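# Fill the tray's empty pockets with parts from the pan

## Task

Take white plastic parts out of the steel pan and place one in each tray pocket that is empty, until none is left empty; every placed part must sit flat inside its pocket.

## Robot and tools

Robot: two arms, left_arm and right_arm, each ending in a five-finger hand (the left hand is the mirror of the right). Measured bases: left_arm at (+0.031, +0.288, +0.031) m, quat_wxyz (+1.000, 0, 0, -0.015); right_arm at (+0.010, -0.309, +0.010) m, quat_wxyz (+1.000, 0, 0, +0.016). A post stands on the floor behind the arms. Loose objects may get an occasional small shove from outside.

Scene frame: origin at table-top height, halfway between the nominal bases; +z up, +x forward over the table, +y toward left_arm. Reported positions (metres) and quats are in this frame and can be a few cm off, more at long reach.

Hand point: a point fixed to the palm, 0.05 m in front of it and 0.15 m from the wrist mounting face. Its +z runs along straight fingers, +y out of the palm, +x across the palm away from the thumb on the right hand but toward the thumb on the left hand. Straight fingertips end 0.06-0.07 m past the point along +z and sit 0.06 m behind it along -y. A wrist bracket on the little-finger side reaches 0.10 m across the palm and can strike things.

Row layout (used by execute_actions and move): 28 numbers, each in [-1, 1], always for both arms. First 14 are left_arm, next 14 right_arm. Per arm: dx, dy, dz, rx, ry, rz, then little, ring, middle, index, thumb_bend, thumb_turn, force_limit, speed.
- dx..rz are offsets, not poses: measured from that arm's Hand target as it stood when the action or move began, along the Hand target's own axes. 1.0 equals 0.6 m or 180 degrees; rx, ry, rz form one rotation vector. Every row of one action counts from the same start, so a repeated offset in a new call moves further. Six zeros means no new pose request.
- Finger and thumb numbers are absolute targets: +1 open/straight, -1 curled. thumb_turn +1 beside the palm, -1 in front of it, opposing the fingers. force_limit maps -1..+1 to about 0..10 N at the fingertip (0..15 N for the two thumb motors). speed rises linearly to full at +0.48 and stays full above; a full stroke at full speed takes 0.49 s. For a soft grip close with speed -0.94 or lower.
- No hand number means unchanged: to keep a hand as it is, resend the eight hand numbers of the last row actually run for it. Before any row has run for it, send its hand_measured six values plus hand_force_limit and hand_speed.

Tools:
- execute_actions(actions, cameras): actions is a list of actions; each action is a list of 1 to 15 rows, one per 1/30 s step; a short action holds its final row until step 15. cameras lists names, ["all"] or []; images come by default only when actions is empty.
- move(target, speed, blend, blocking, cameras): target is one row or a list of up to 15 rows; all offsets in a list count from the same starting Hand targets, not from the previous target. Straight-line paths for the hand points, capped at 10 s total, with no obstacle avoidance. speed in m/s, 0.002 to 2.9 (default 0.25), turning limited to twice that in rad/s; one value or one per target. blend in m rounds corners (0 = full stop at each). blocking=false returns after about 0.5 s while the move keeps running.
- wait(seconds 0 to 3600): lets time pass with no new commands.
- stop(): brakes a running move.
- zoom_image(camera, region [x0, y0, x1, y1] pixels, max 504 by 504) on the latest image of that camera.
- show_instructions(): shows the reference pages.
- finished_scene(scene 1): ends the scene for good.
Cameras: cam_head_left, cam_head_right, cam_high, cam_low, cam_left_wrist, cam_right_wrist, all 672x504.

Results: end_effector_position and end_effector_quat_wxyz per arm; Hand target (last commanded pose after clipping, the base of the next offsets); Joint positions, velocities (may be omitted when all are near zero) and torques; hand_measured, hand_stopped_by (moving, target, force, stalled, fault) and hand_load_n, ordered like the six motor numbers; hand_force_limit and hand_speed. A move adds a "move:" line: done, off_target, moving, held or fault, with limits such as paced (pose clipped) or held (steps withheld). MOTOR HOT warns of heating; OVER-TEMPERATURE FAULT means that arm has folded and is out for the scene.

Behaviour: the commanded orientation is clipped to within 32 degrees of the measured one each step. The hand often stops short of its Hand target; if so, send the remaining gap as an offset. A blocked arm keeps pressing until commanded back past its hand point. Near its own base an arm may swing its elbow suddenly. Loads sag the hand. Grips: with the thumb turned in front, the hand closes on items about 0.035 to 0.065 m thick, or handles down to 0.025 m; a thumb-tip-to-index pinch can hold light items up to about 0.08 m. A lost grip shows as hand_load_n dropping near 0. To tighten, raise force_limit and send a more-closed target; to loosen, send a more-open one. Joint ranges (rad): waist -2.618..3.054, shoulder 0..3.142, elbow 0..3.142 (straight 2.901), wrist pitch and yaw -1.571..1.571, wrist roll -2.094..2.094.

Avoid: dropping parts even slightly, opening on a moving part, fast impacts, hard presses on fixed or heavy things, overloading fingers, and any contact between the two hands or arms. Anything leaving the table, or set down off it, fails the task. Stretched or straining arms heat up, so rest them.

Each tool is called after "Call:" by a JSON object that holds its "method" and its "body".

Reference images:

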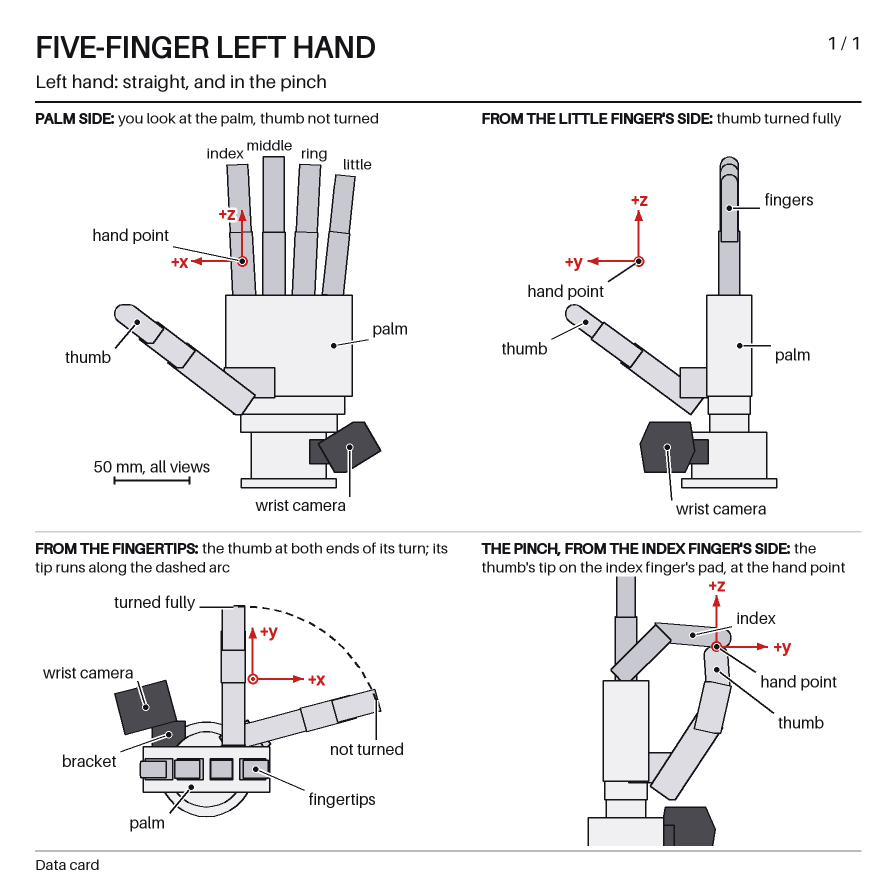

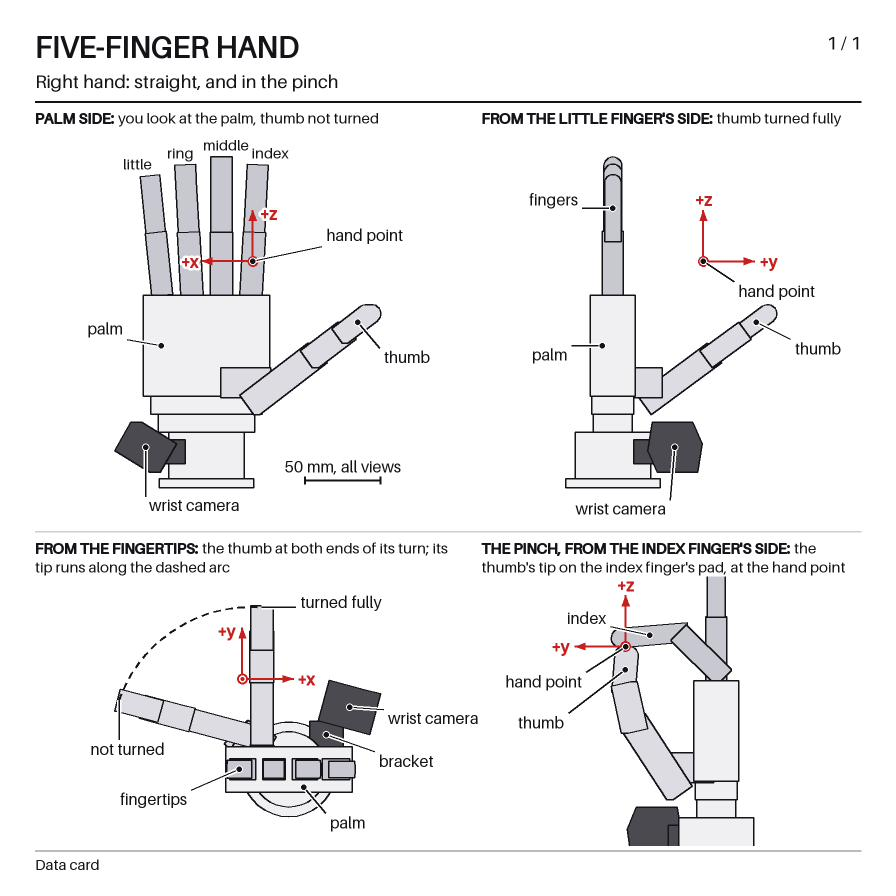

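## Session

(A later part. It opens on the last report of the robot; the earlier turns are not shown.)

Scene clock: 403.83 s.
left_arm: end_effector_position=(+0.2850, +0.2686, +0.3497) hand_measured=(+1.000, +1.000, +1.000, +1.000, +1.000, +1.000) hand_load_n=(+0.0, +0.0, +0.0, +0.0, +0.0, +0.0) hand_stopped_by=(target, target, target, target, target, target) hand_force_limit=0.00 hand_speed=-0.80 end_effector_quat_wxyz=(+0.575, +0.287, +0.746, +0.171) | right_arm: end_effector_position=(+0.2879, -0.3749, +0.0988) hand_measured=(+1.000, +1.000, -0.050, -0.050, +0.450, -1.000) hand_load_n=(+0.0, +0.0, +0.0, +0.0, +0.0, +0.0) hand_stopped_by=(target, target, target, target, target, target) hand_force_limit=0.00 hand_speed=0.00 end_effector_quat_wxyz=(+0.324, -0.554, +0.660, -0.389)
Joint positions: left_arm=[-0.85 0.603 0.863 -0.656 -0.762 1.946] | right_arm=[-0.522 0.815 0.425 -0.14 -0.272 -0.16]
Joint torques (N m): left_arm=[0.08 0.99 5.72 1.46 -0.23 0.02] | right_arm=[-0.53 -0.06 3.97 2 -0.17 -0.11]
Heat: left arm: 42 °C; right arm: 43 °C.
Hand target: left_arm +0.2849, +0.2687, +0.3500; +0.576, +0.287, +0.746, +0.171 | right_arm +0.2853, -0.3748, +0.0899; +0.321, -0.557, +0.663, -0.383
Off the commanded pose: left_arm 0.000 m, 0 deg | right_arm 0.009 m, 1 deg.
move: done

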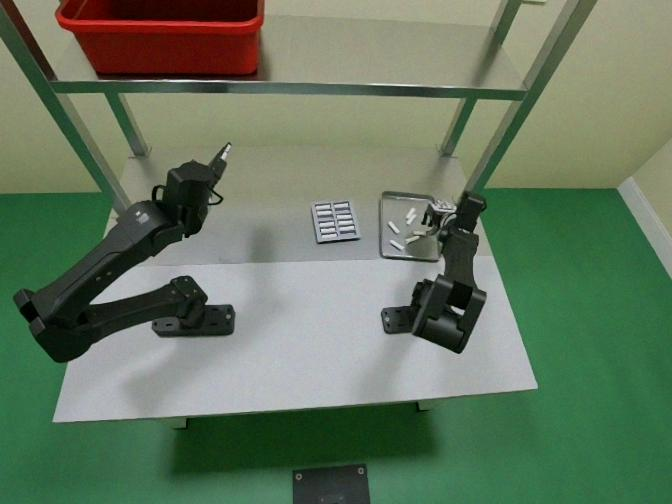

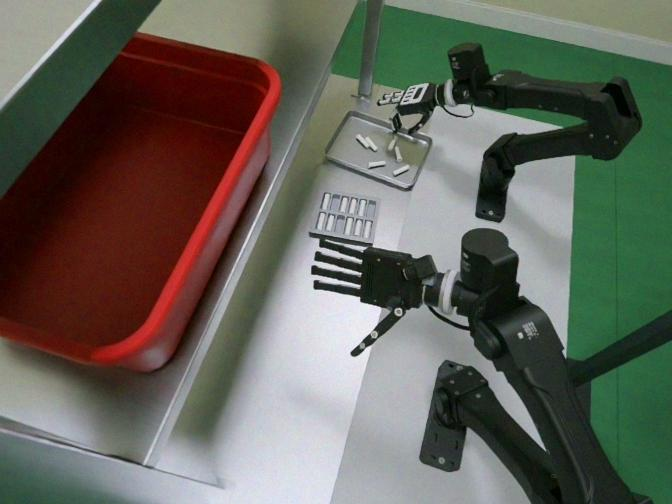

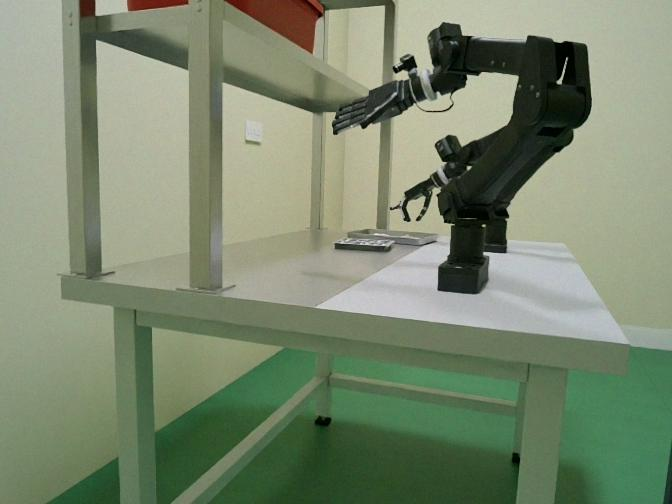

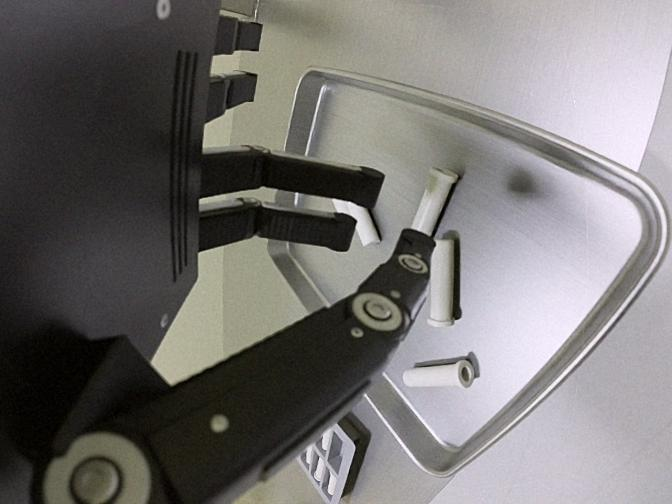

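Call:
{"method": "move", "body": {"target": [0,0,0,0,0,0,1,1,1,1,1,1,0,-0.8,0.0107,0.011,0.0475,0,0,0,1,1,-0.05,-0.05,0.45,-1,0,0], "cameras": ["cam_head_left","cam_high","cam_low","cam_right_wrist"]}}

Call:
{"method": "zoom_image", "body": {"camera": "cam_head_left", "region": [370, 180, 490, 270]}}

Call:
{"method": "zoom_image", "body": {"camera": "cam_low", "region": [320, 170, 460, 260]}}

Call:
{"method": "zoom_image", "body": {"camera": "cam_high", "region": [310, 60, 470, 220]}}

Scene clock: 491.83 s.
left_arm: end_effector_position=(+0.2850, +0.2686, +0.3497) hand_measured=(+1.000, +1.000, +1.000, +1.000, +1.000, +1.000) hand_load_n=(+0.0, +0.0, +0.0, +0.0, +0.0, +0.0) hand_stopped_by=(target, target, target, target, target, target) hand_force_limit=0.00 hand_speed=-0.80 end_effector_quat_wxyz=(+0.575, +0.287, +0.746, +0.171) | right_arm: end_effector_position=(+0.3083, -0.3867, +0.0792) hand_measured=(+1.000, +1.000, -0.050, -0.050, +0.450, -1.000) hand_load_n=(+0.0, +0.0, +0.0, +0.0, +0.0, +0.0) hand_stopped_by=(target, target, target, target, target, target) hand_force_limit=0.00 hand_speed=0.00 end_effector_quat_wxyz=(+0.324, -0.554, +0.660, -0.391)
Joint positions: left_arm=[-0.85 0.603 0.863 -0.656 -0.762 1.946] | right_arm=[-0.525 0.985 0.399 0.058 -0.274 -0.162]
Joint torques (N m): left_arm=[0.06 0.98 5.74 1.46 -0.23 0.02] | right_arm=[0.01 -0.87 3.84 1.99 -0.14 -0.07]
Heat: left arm: 42 °C; right arm: 46 °C.
Hand target: left_arm +0.2849, +0.2687, +0.3500; +0.576, +0.287, +0.746, +0.171 | right_arm +0.3053, -0.3850, +0.0700; +0.321, -0.557, +0.663, -0.383
Off the commanded pose: left_arm 0.000 m, 0 deg | right_arm 0.010 m, 1 deg.
move: done

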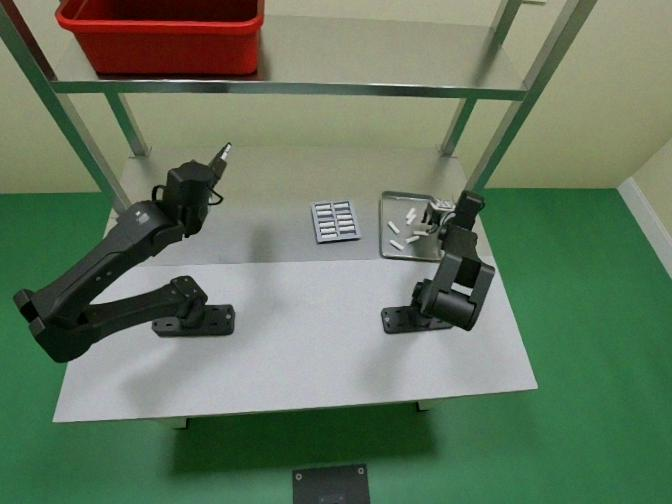

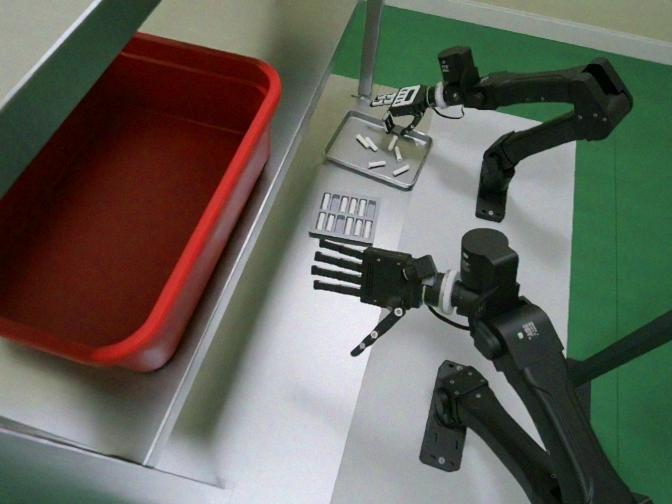

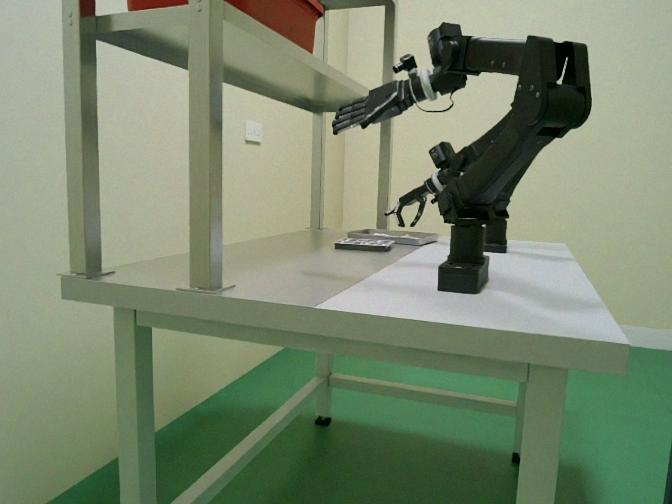

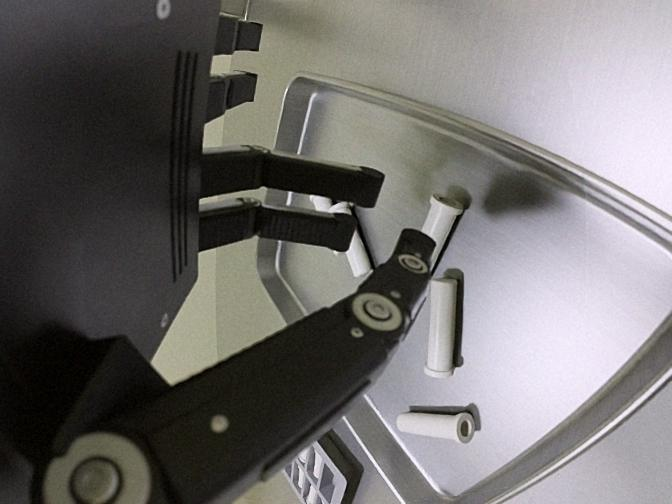

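Scaled by 4.200 from the camera's image (finer frame: 960x720).

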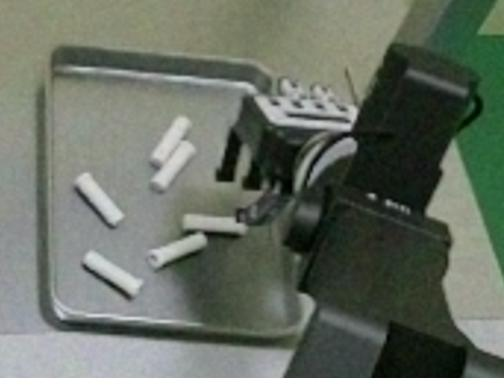

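Scaled by 3.600 from the camera's image (finer frame: 960x720).

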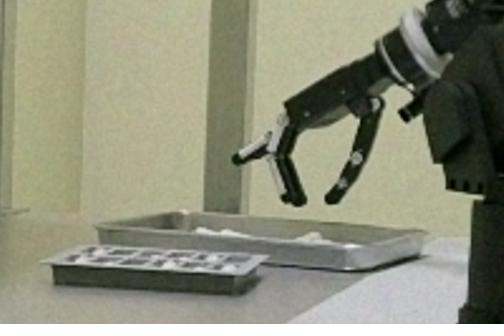

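Scaled by 3.150 from the camera's image (finer frame: 960x720).

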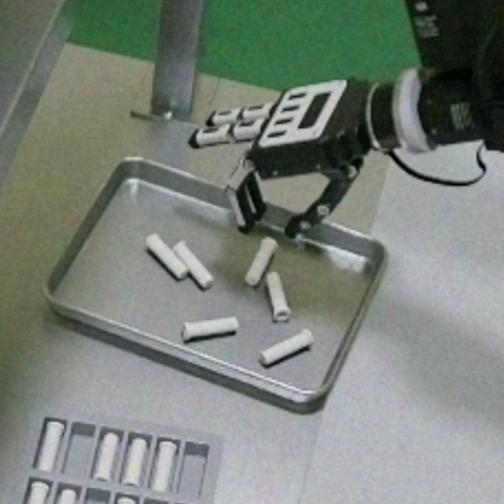

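Call:
{"method": "move", "body": {"target": [[0,0,0,0,0,0,1,1,1,1,1,1,0,-0.8,0,0,0,0,0,0,1,1,1,-0.05,0.45,-0.77,-0.6,0],[0,0,0,0,0,0,1,1,1,1,1,1,0,-0.8,0,0,0,0,0,0,1,1,1,-0.18,0.33,-0.77,-0.6,-0.8]], "cameras": ["cam_low","cam_right_wrist"]}}

Call:
{"method": "zoom_image", "body": {"camera": "cam_right_wrist", "region": [280, 150, 500, 400]}}

Scene clock: 537.57 s.
left_arm: end_effector_position=(+0.2850, +0.2686, +0.3497) hand_measured=(+1.000, +1.000, +1.000, +1.000, +1.000, +1.000) hand_load_n=(+0.0, +0.0, +0.0, +0.0, +0.0, +0.0) hand_stopped_by=(target, target, target, target, target, target) hand_force_limit=0.00 hand_speed=-0.80 end_effector_quat_wxyz=(+0.575, +0.287, +0.746, +0.171) | right_arm: end_effector_position=(+0.3085, -0.3868, +0.0795) hand_measured=(+1.000, +1.000, +1.000, -0.180, +0.330, -0.770) hand_load_n=(+0.0, +0.0, +0.0, +0.0, +0.0, +0.0) hand_stopped_by=(target, target, target, target, target, target) hand_force_limit=-0.60 hand_speed=-0.80 end_effector_quat_wxyz=(+0.324, -0.554, +0.660, -0.391)
Joint positions: left_arm=[-0.85 0.603 0.863 -0.656 -0.762 1.946] | right_arm=[-0.525 0.985 0.399 0.059 -0.274 -0.162]
Joint torques (N m): left_arm=[0.09 0.98 5.72 1.46 -0.23 0.02] | right_arm=[-0.01 -0.87 3.84 2 -0.14 -0.07]
Heat: left arm: 42 °C; right arm: 47 °C.
Hand target: left_arm +0.2849, +0.2687, +0.3500; +0.576, +0.287, +0.746, +0.171 | right_arm +0.3053, -0.3850, +0.0701; +0.321, -0.557, +0.663, -0.384
Off the commanded pose: left_arm 0.000 m, 0 deg | right_arm 0.010 m, 1 deg.
move: done

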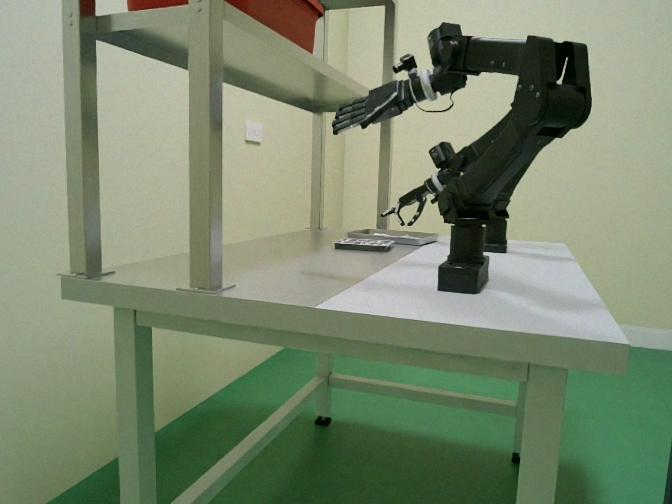

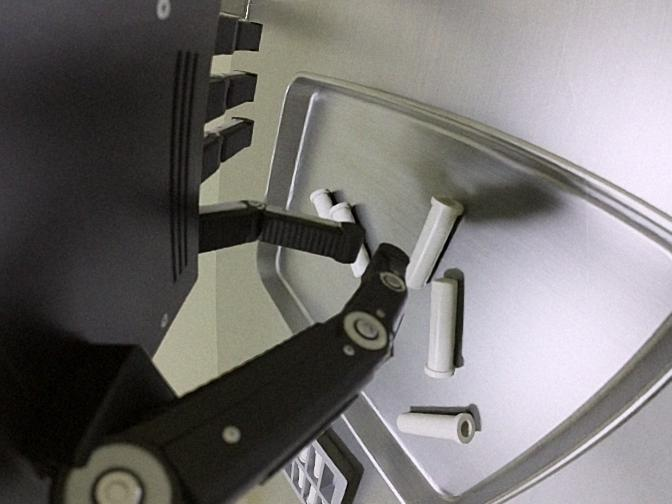

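Scaled by 2.016 from the camera's image (finer frame: 960x720).

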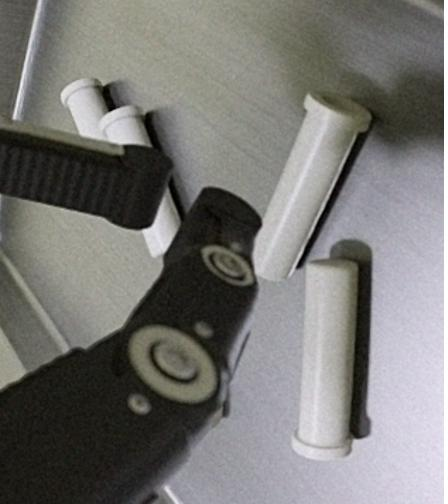

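Call:
{"method": "move", "body": {"target": [0,0,0,0,0,0,1,1,1,1,1,1,0,-0.8,0.03,0.0144,0.01505,0,0,0,1,1,1,-0.05,0.5,-0.77,-0.6,0], "cameras": ["cam_head_left","cam_high","cam_low","cam_right_wrist"]}}

Call:
{"method": "zoom_image", "body": {"camera": "cam_right_wrist", "region": [280, 150, 500, 400]}}

Call:
{"method": "zoom_image", "body": {"camera": "cam_low", "region": [340, 180, 460, 260]}}

Call:
{"method": "zoom_image", "body": {"camera": "cam_head_left", "region": [380, 190, 470, 260]}}

Call:
{"method": "zoom_image", "body": {"camera": "cam_high", "region": [340, 90, 440, 190]}}

Scene clock: 551.77 s.
left_arm: end_effector_position=(+0.2850, +0.2686, +0.3497) hand_measured=(+1.000, +1.000, +1.000, +1.000, +1.000, +1.000) hand_load_n=(+0.0, +0.0, +0.0, +0.0, +0.0, +0.0) hand_stopped_by=(target, target, target, target, target, target) hand_force_limit=0.00 hand_speed=-0.80 end_effector_quat_wxyz=(+0.575, +0.287, +0.746, +0.171) | right_arm: end_effector_position=(+0.3098, -0.4043, +0.0676) hand_measured=(+1.000, +1.000, +1.000, -0.050, +0.500, -0.770) hand_load_n=(+0.0, +0.0, +0.0, +0.0, +0.0, +0.0) hand_stopped_by=(target, target, target, target, target, target) hand_force_limit=-0.60 hand_speed=0.00 end_effector_quat_wxyz=(+0.324, -0.554, +0.659, -0.391)
Joint positions: left_arm=[-0.85 0.603 0.863 -0.656 -0.762 1.946] | right_arm=[-0.605 1.074 0.389 0.144 -0.343 -0.206]
Joint torques (N m): left_arm=[0.06 0.99 5.74 1.47 -0.23 0.02] | right_arm=[-0.54 -1.26 3.59 1.99 -0.21 -0.1]
Heat: left arm: 42 °C; right arm: 47 °C.
Hand target: left_arm +0.2849, +0.2687, +0.3500; +0.576, +0.287, +0.746, +0.171 | right_arm +0.3056, -0.4033, +0.0580; +0.321, -0.557, +0.663, -0.383
Off the commanded pose: left_arm 0.000 m, 0 deg | right_arm 0.010 m, 1 deg.
move: done

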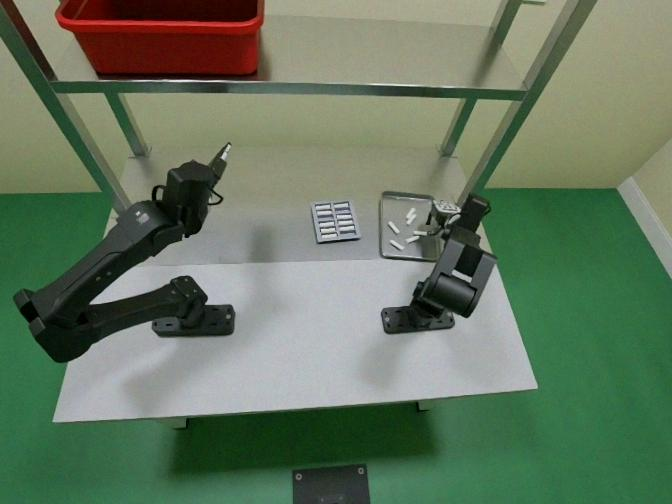

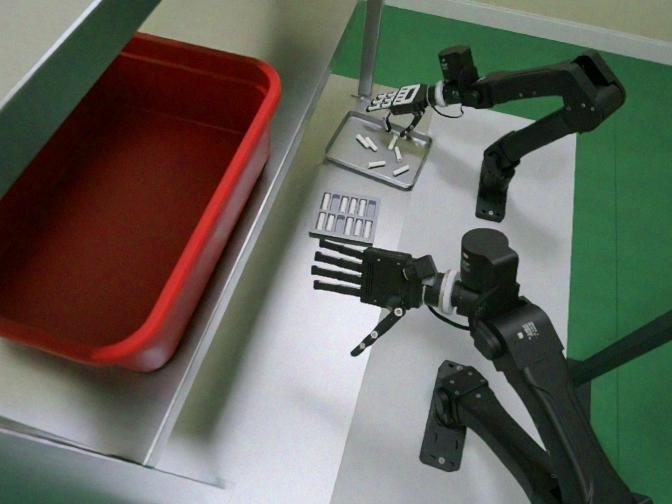

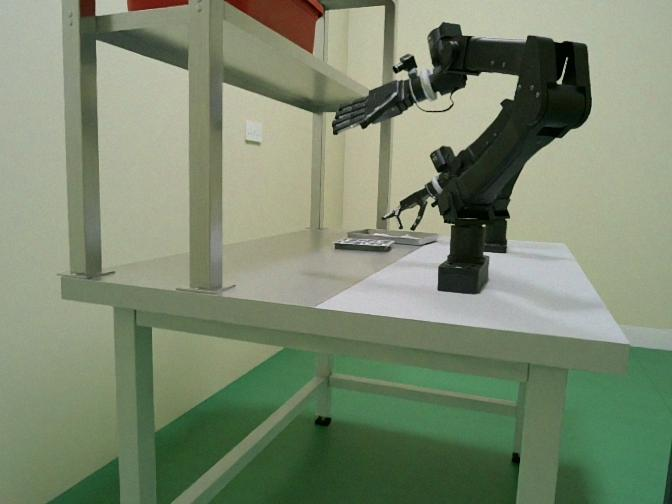

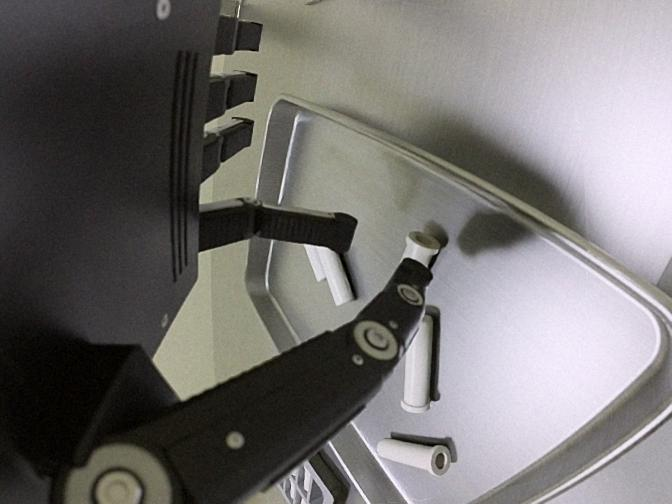

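Scaled by 2.016 from the camera's image (finer frame: 960x720).

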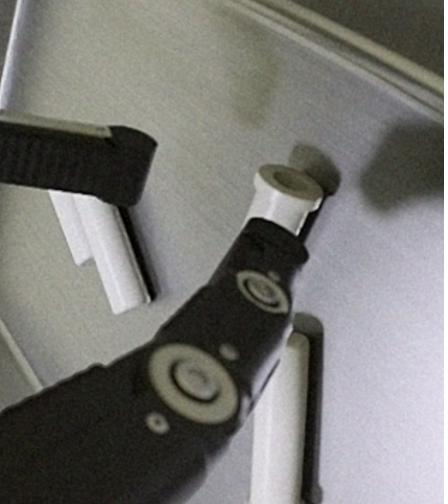

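Scaled by 4.200 from the camera's image (finer frame: 960x720).

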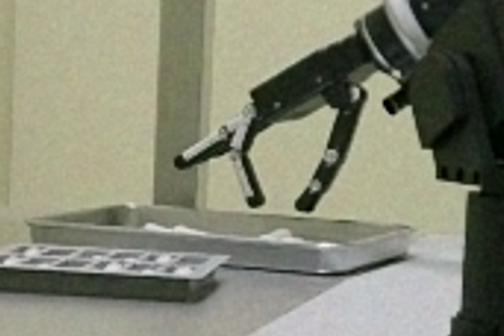

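Scaled by 5.600 from the camera's image (finer frame: 960x720).

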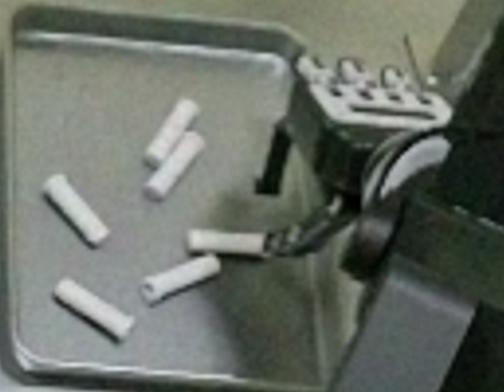

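Scaled by 5.040 from the camera's image (finer frame: 960x720).

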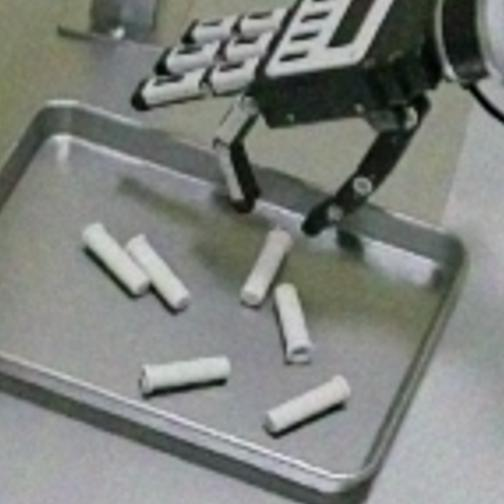

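Call:
{"method": "move", "body": {"target": [0,0,0,0,0,0,1,1,1,1,1,1,0,-0.8,-0.005,0.01155,0.00667,0,0,0,1,1,1,-0.05,0.5,-0.77,-0.6,0], "cameras": ["cam_head_left","cam_high","cam_low","cam_right_wrist"]}}

Call:
{"method": "zoom_image", "body": {"camera": "cam_right_wrist", "region": [280, 150, 500, 400]}}

Call:
{"method": "zoom_image", "body": {"camera": "cam_low", "region": [370, 200, 450, 250]}}

Call:
{"method": "zoom_image", "body": {"camera": "cam_head_left", "region": [400, 200, 450, 250]}}

Call:
{"method": "zoom_image", "body": {"camera": "cam_high", "region": [370, 110, 430, 170]}}

Scene clock: 601.10 s.
left_arm: end_effector_position=(+0.2850, +0.2686, +0.3497) hand_measured=(+1.000, +1.000, +1.000, +1.000, +1.000, +1.000) hand_load_n=(+0.0, -0.5, +0.0, +0.0, +0.0, +0.0) hand_stopped_by=(target, target, target, target, target, target) hand_force_limit=0.00 hand_speed=-0.80 end_effector_quat_wxyz=(+0.575, +0.287, +0.746, +0.171) | right_arm: end_effector_position=(+0.3095, -0.4040, +0.0600) hand_measured=(+1.000, +1.000, +1.000, -0.050, +0.500, -0.770) hand_load_n=(+0.0, +0.0, -0.5, +0.0, +0.0, +0.0) hand_stopped_by=(target, target, target, target, target, target) hand_force_limit=-0.60 hand_speed=0.00 end_effector_quat_wxyz=(+0.325, -0.554, +0.659, -0.392)
Joint positions: left_arm=[-0.85 0.603 0.863 -0.656 -0.762 1.946] | right_arm=[-0.605 1.092 0.361 0.194 -0.343 -0.206]
Joint torques (N m): left_arm=[0.08 0.98 5.72 1.46 -0.23 0.02] | right_arm=[0.59 -1.32 3.48 1.98 -0.1 -0.02]
Heat: left arm: 42 °C; right arm: 47 °C.
Hand target: left_arm +0.2849, +0.2687, +0.3500; +0.576, +0.287, +0.746, +0.171 | right_arm +0.3061, -0.4003, +0.0500; +0.321, -0.557, +0.663, -0.383
Off the commanded pose: left_arm 0.000 m, 0 deg | right_arm 0.011 m, 1 deg.
move: off_target (right_arm)

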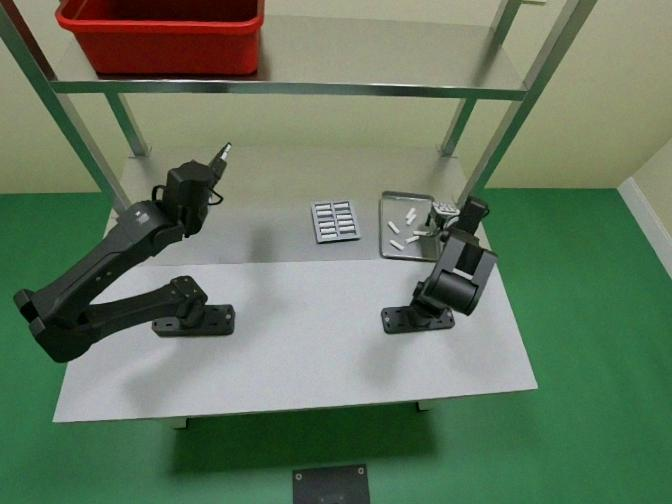

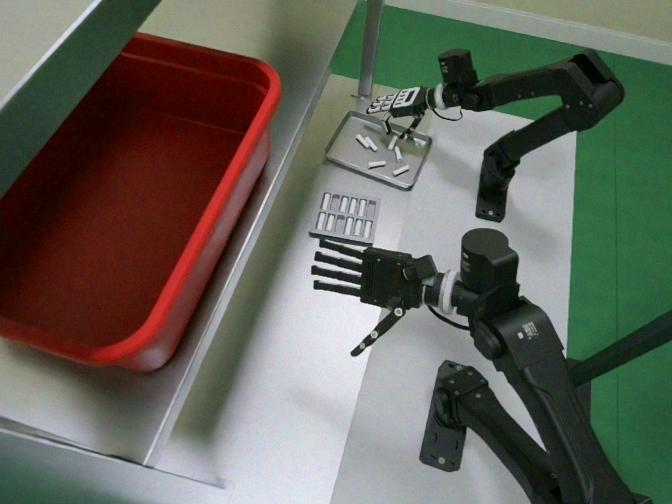

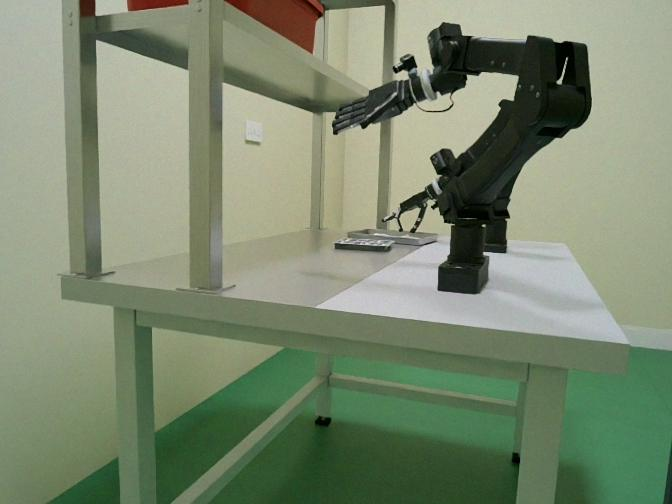

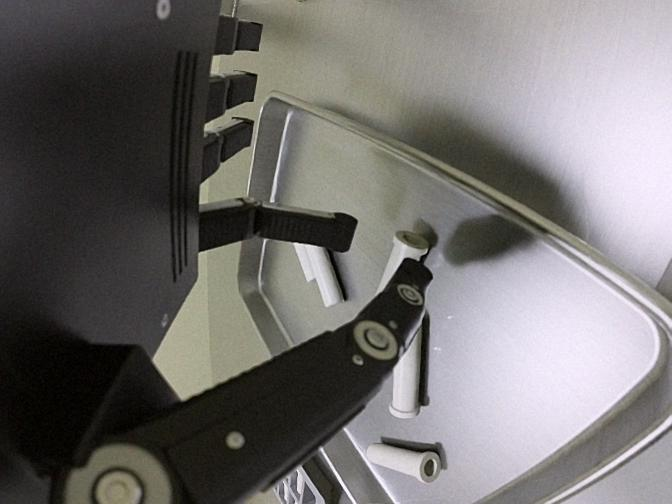

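Scaled by 2.016 from the camera's image (finer frame: 960x720).

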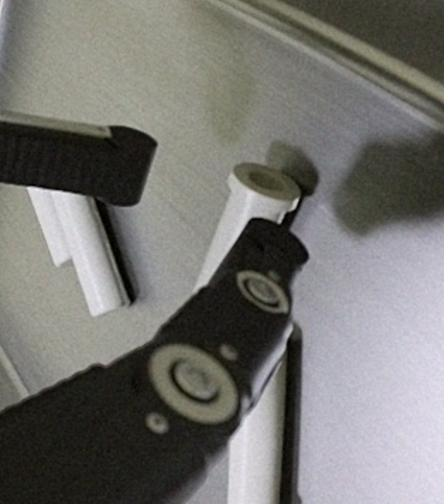

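Scaled by 6.300 from the camera's image (finer frame: 960x720).

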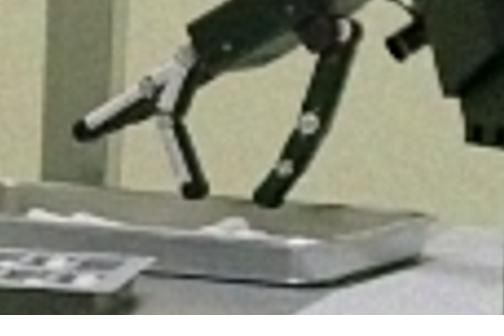

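Scaled by 10.080 from the camera's image (finer frame: 960x720).

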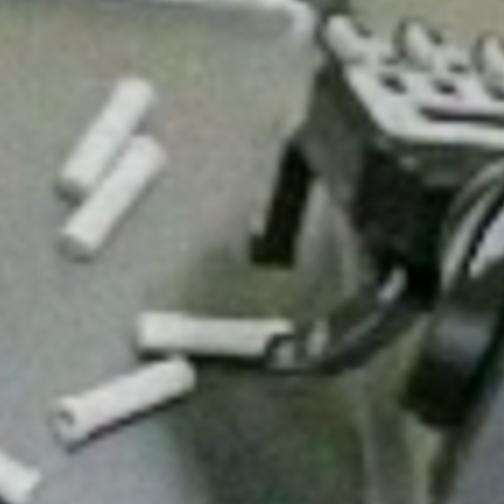

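Scaled by 8.400 from the camera's image (finer frame: 960x720).

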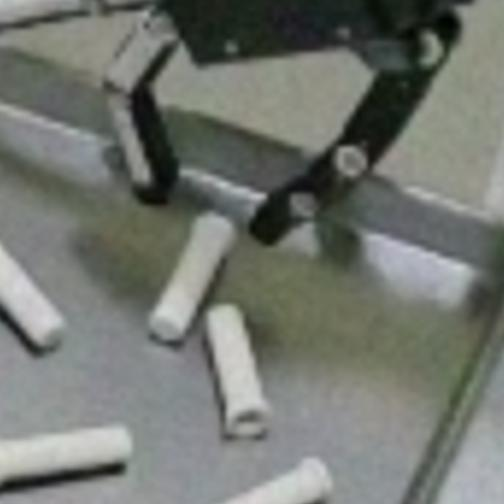

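Call:
{"method": "move", "body": {"target": [0,0,0,0,0,0,1,1,1,1,1,1,0,-0.8,-0.0117,0.014,0.0023,0,0,0,1,1,1,-0.05,0.5,-0.77,-0.6,0], "speed": 0.1, "cameras": ["cam_head_left","cam_high","cam_low","cam_right_wrist"]}}

Call:
{"method": "zoom_image", "body": {"camera": "cam_right_wrist", "region": [280, 150, 500, 400]}}

Call:
{"method": "zoom_image", "body": {"camera": "cam_low", "region": [370, 200, 450, 250]}}

Call:
{"method": "zoom_image", "body": {"camera": "cam_head_left", "region": [400, 200, 450, 250]}}

Call:
{"method": "zoom_image", "body": {"camera": "cam_high", "region": [370, 110, 430, 170]}}

Scene clock: 667.47 s.
left_arm: end_effector_position=(+0.2850, +0.2686, +0.3497) hand_measured=(+1.000, +1.000, +1.000, +1.000, +1.000, +1.000) hand_load_n=(+0.0, +0.0, +0.5, +0.0, +0.0, +0.0) hand_stopped_by=(target, target, target, target, target, target) hand_force_limit=0.00 hand_speed=-0.80 end_effector_quat_wxyz=(+0.575, +0.287, +0.746, +0.171) | right_arm: end_effector_position=(+0.3078, -0.3965, +0.0509) hand_measured=(+1.000, +1.000, +1.000, -0.050, +0.500, -0.770) hand_load_n=(+0.0, +0.0, +0.0, +0.0, +0.0, +0.0) hand_stopped_by=(target, target, target, target, target, target) hand_force_limit=-0.60 hand_speed=0.00 end_effector_quat_wxyz=(+0.324, -0.557, +0.657, -0.391)
Joint positions: left_arm=[-0.85 0.603 0.863 -0.656 -0.762 1.946] | right_arm=[-0.575 1.092 0.321 0.236 -0.319 -0.196]
Joint torques (N m): left_arm=[0.08 0.98 5.74 1.47 -0.23 0.02] | right_arm=[0.55 -1.4 3.4 1.99 -0.08 0.05]
Heat: left arm: 42 °C; right arm: 48 °C.
Hand target: left_arm +0.2849, +0.2687, +0.3500; +0.576, +0.287, +0.746, +0.171 | right_arm +0.3044, -0.3930, +0.0421; +0.321, -0.557, +0.663, -0.383
Off the commanded pose: left_arm 0.000 m, 0 deg | right_arm 0.010 m, 1 deg.
move: done

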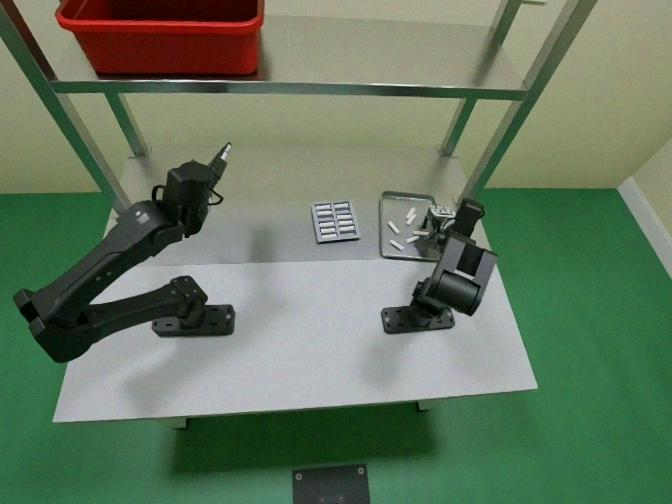

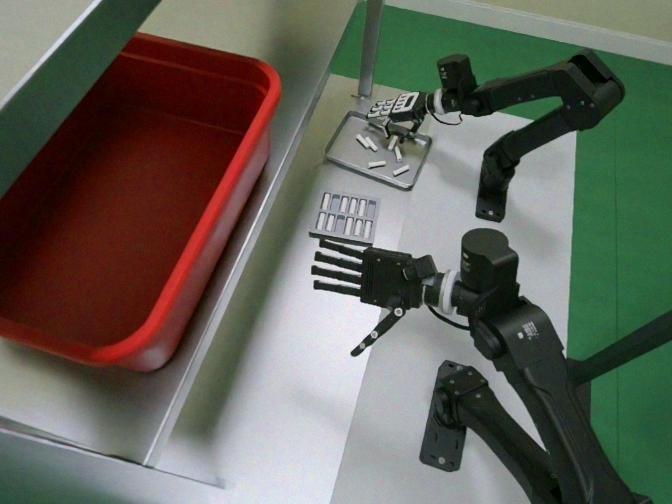

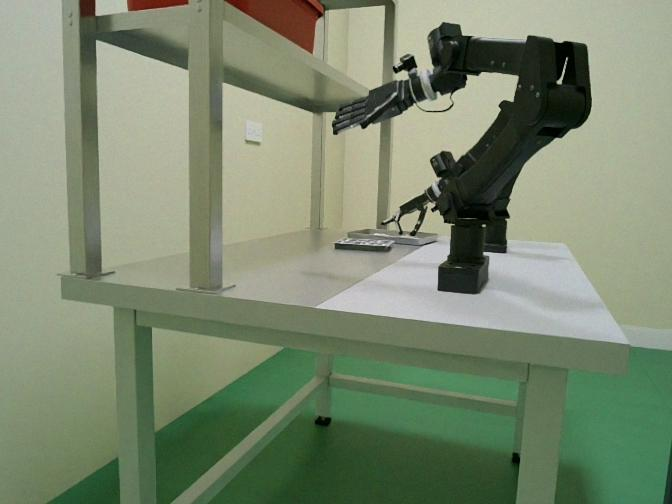

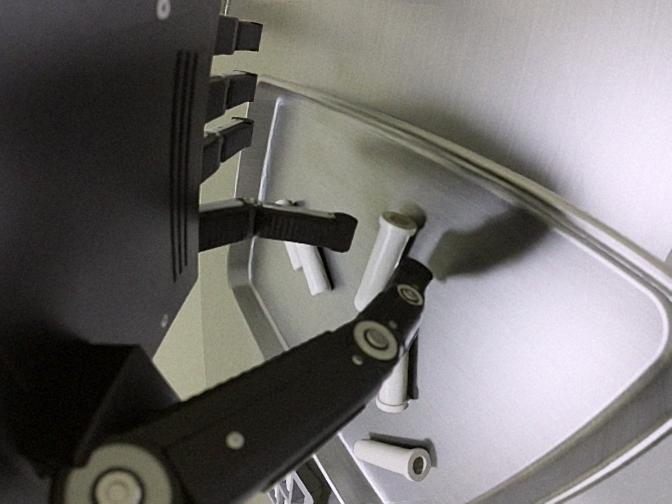

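Scaled by 2.016 from the camera's image (finer frame: 960x720).

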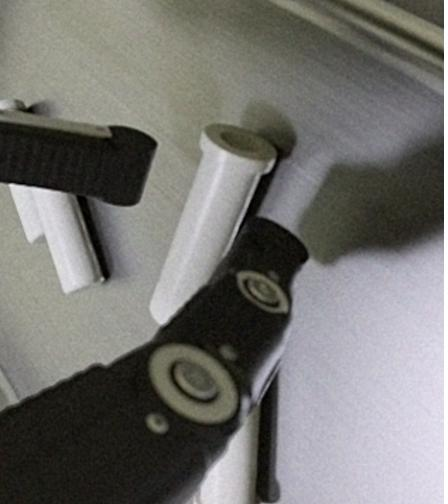

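Scaled by 6.300 from the camera's image (finer frame: 960x720).

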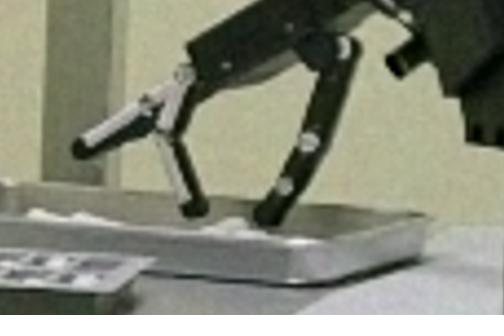

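Scaled by 10.080 from the camera's image (finer frame: 960x720).

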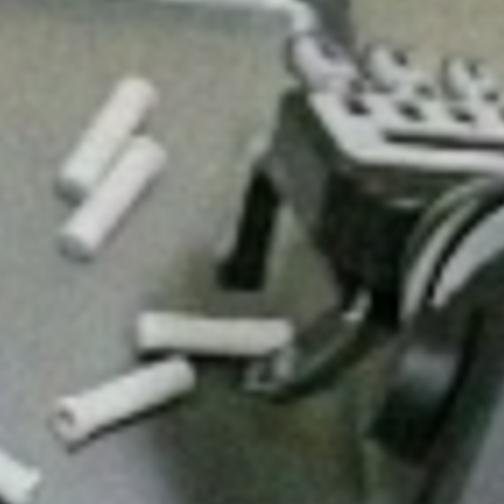

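Scaled by 8.400 from the camera's image (finer frame: 960x720).

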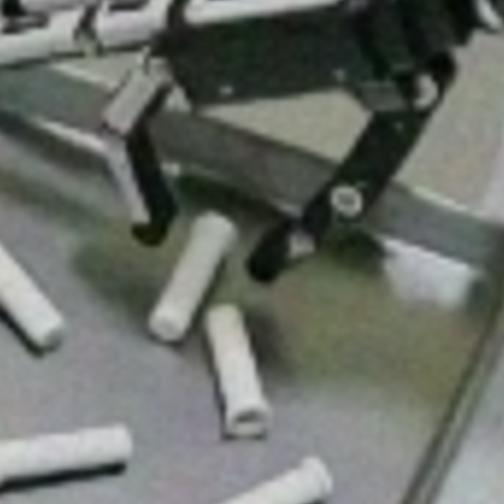

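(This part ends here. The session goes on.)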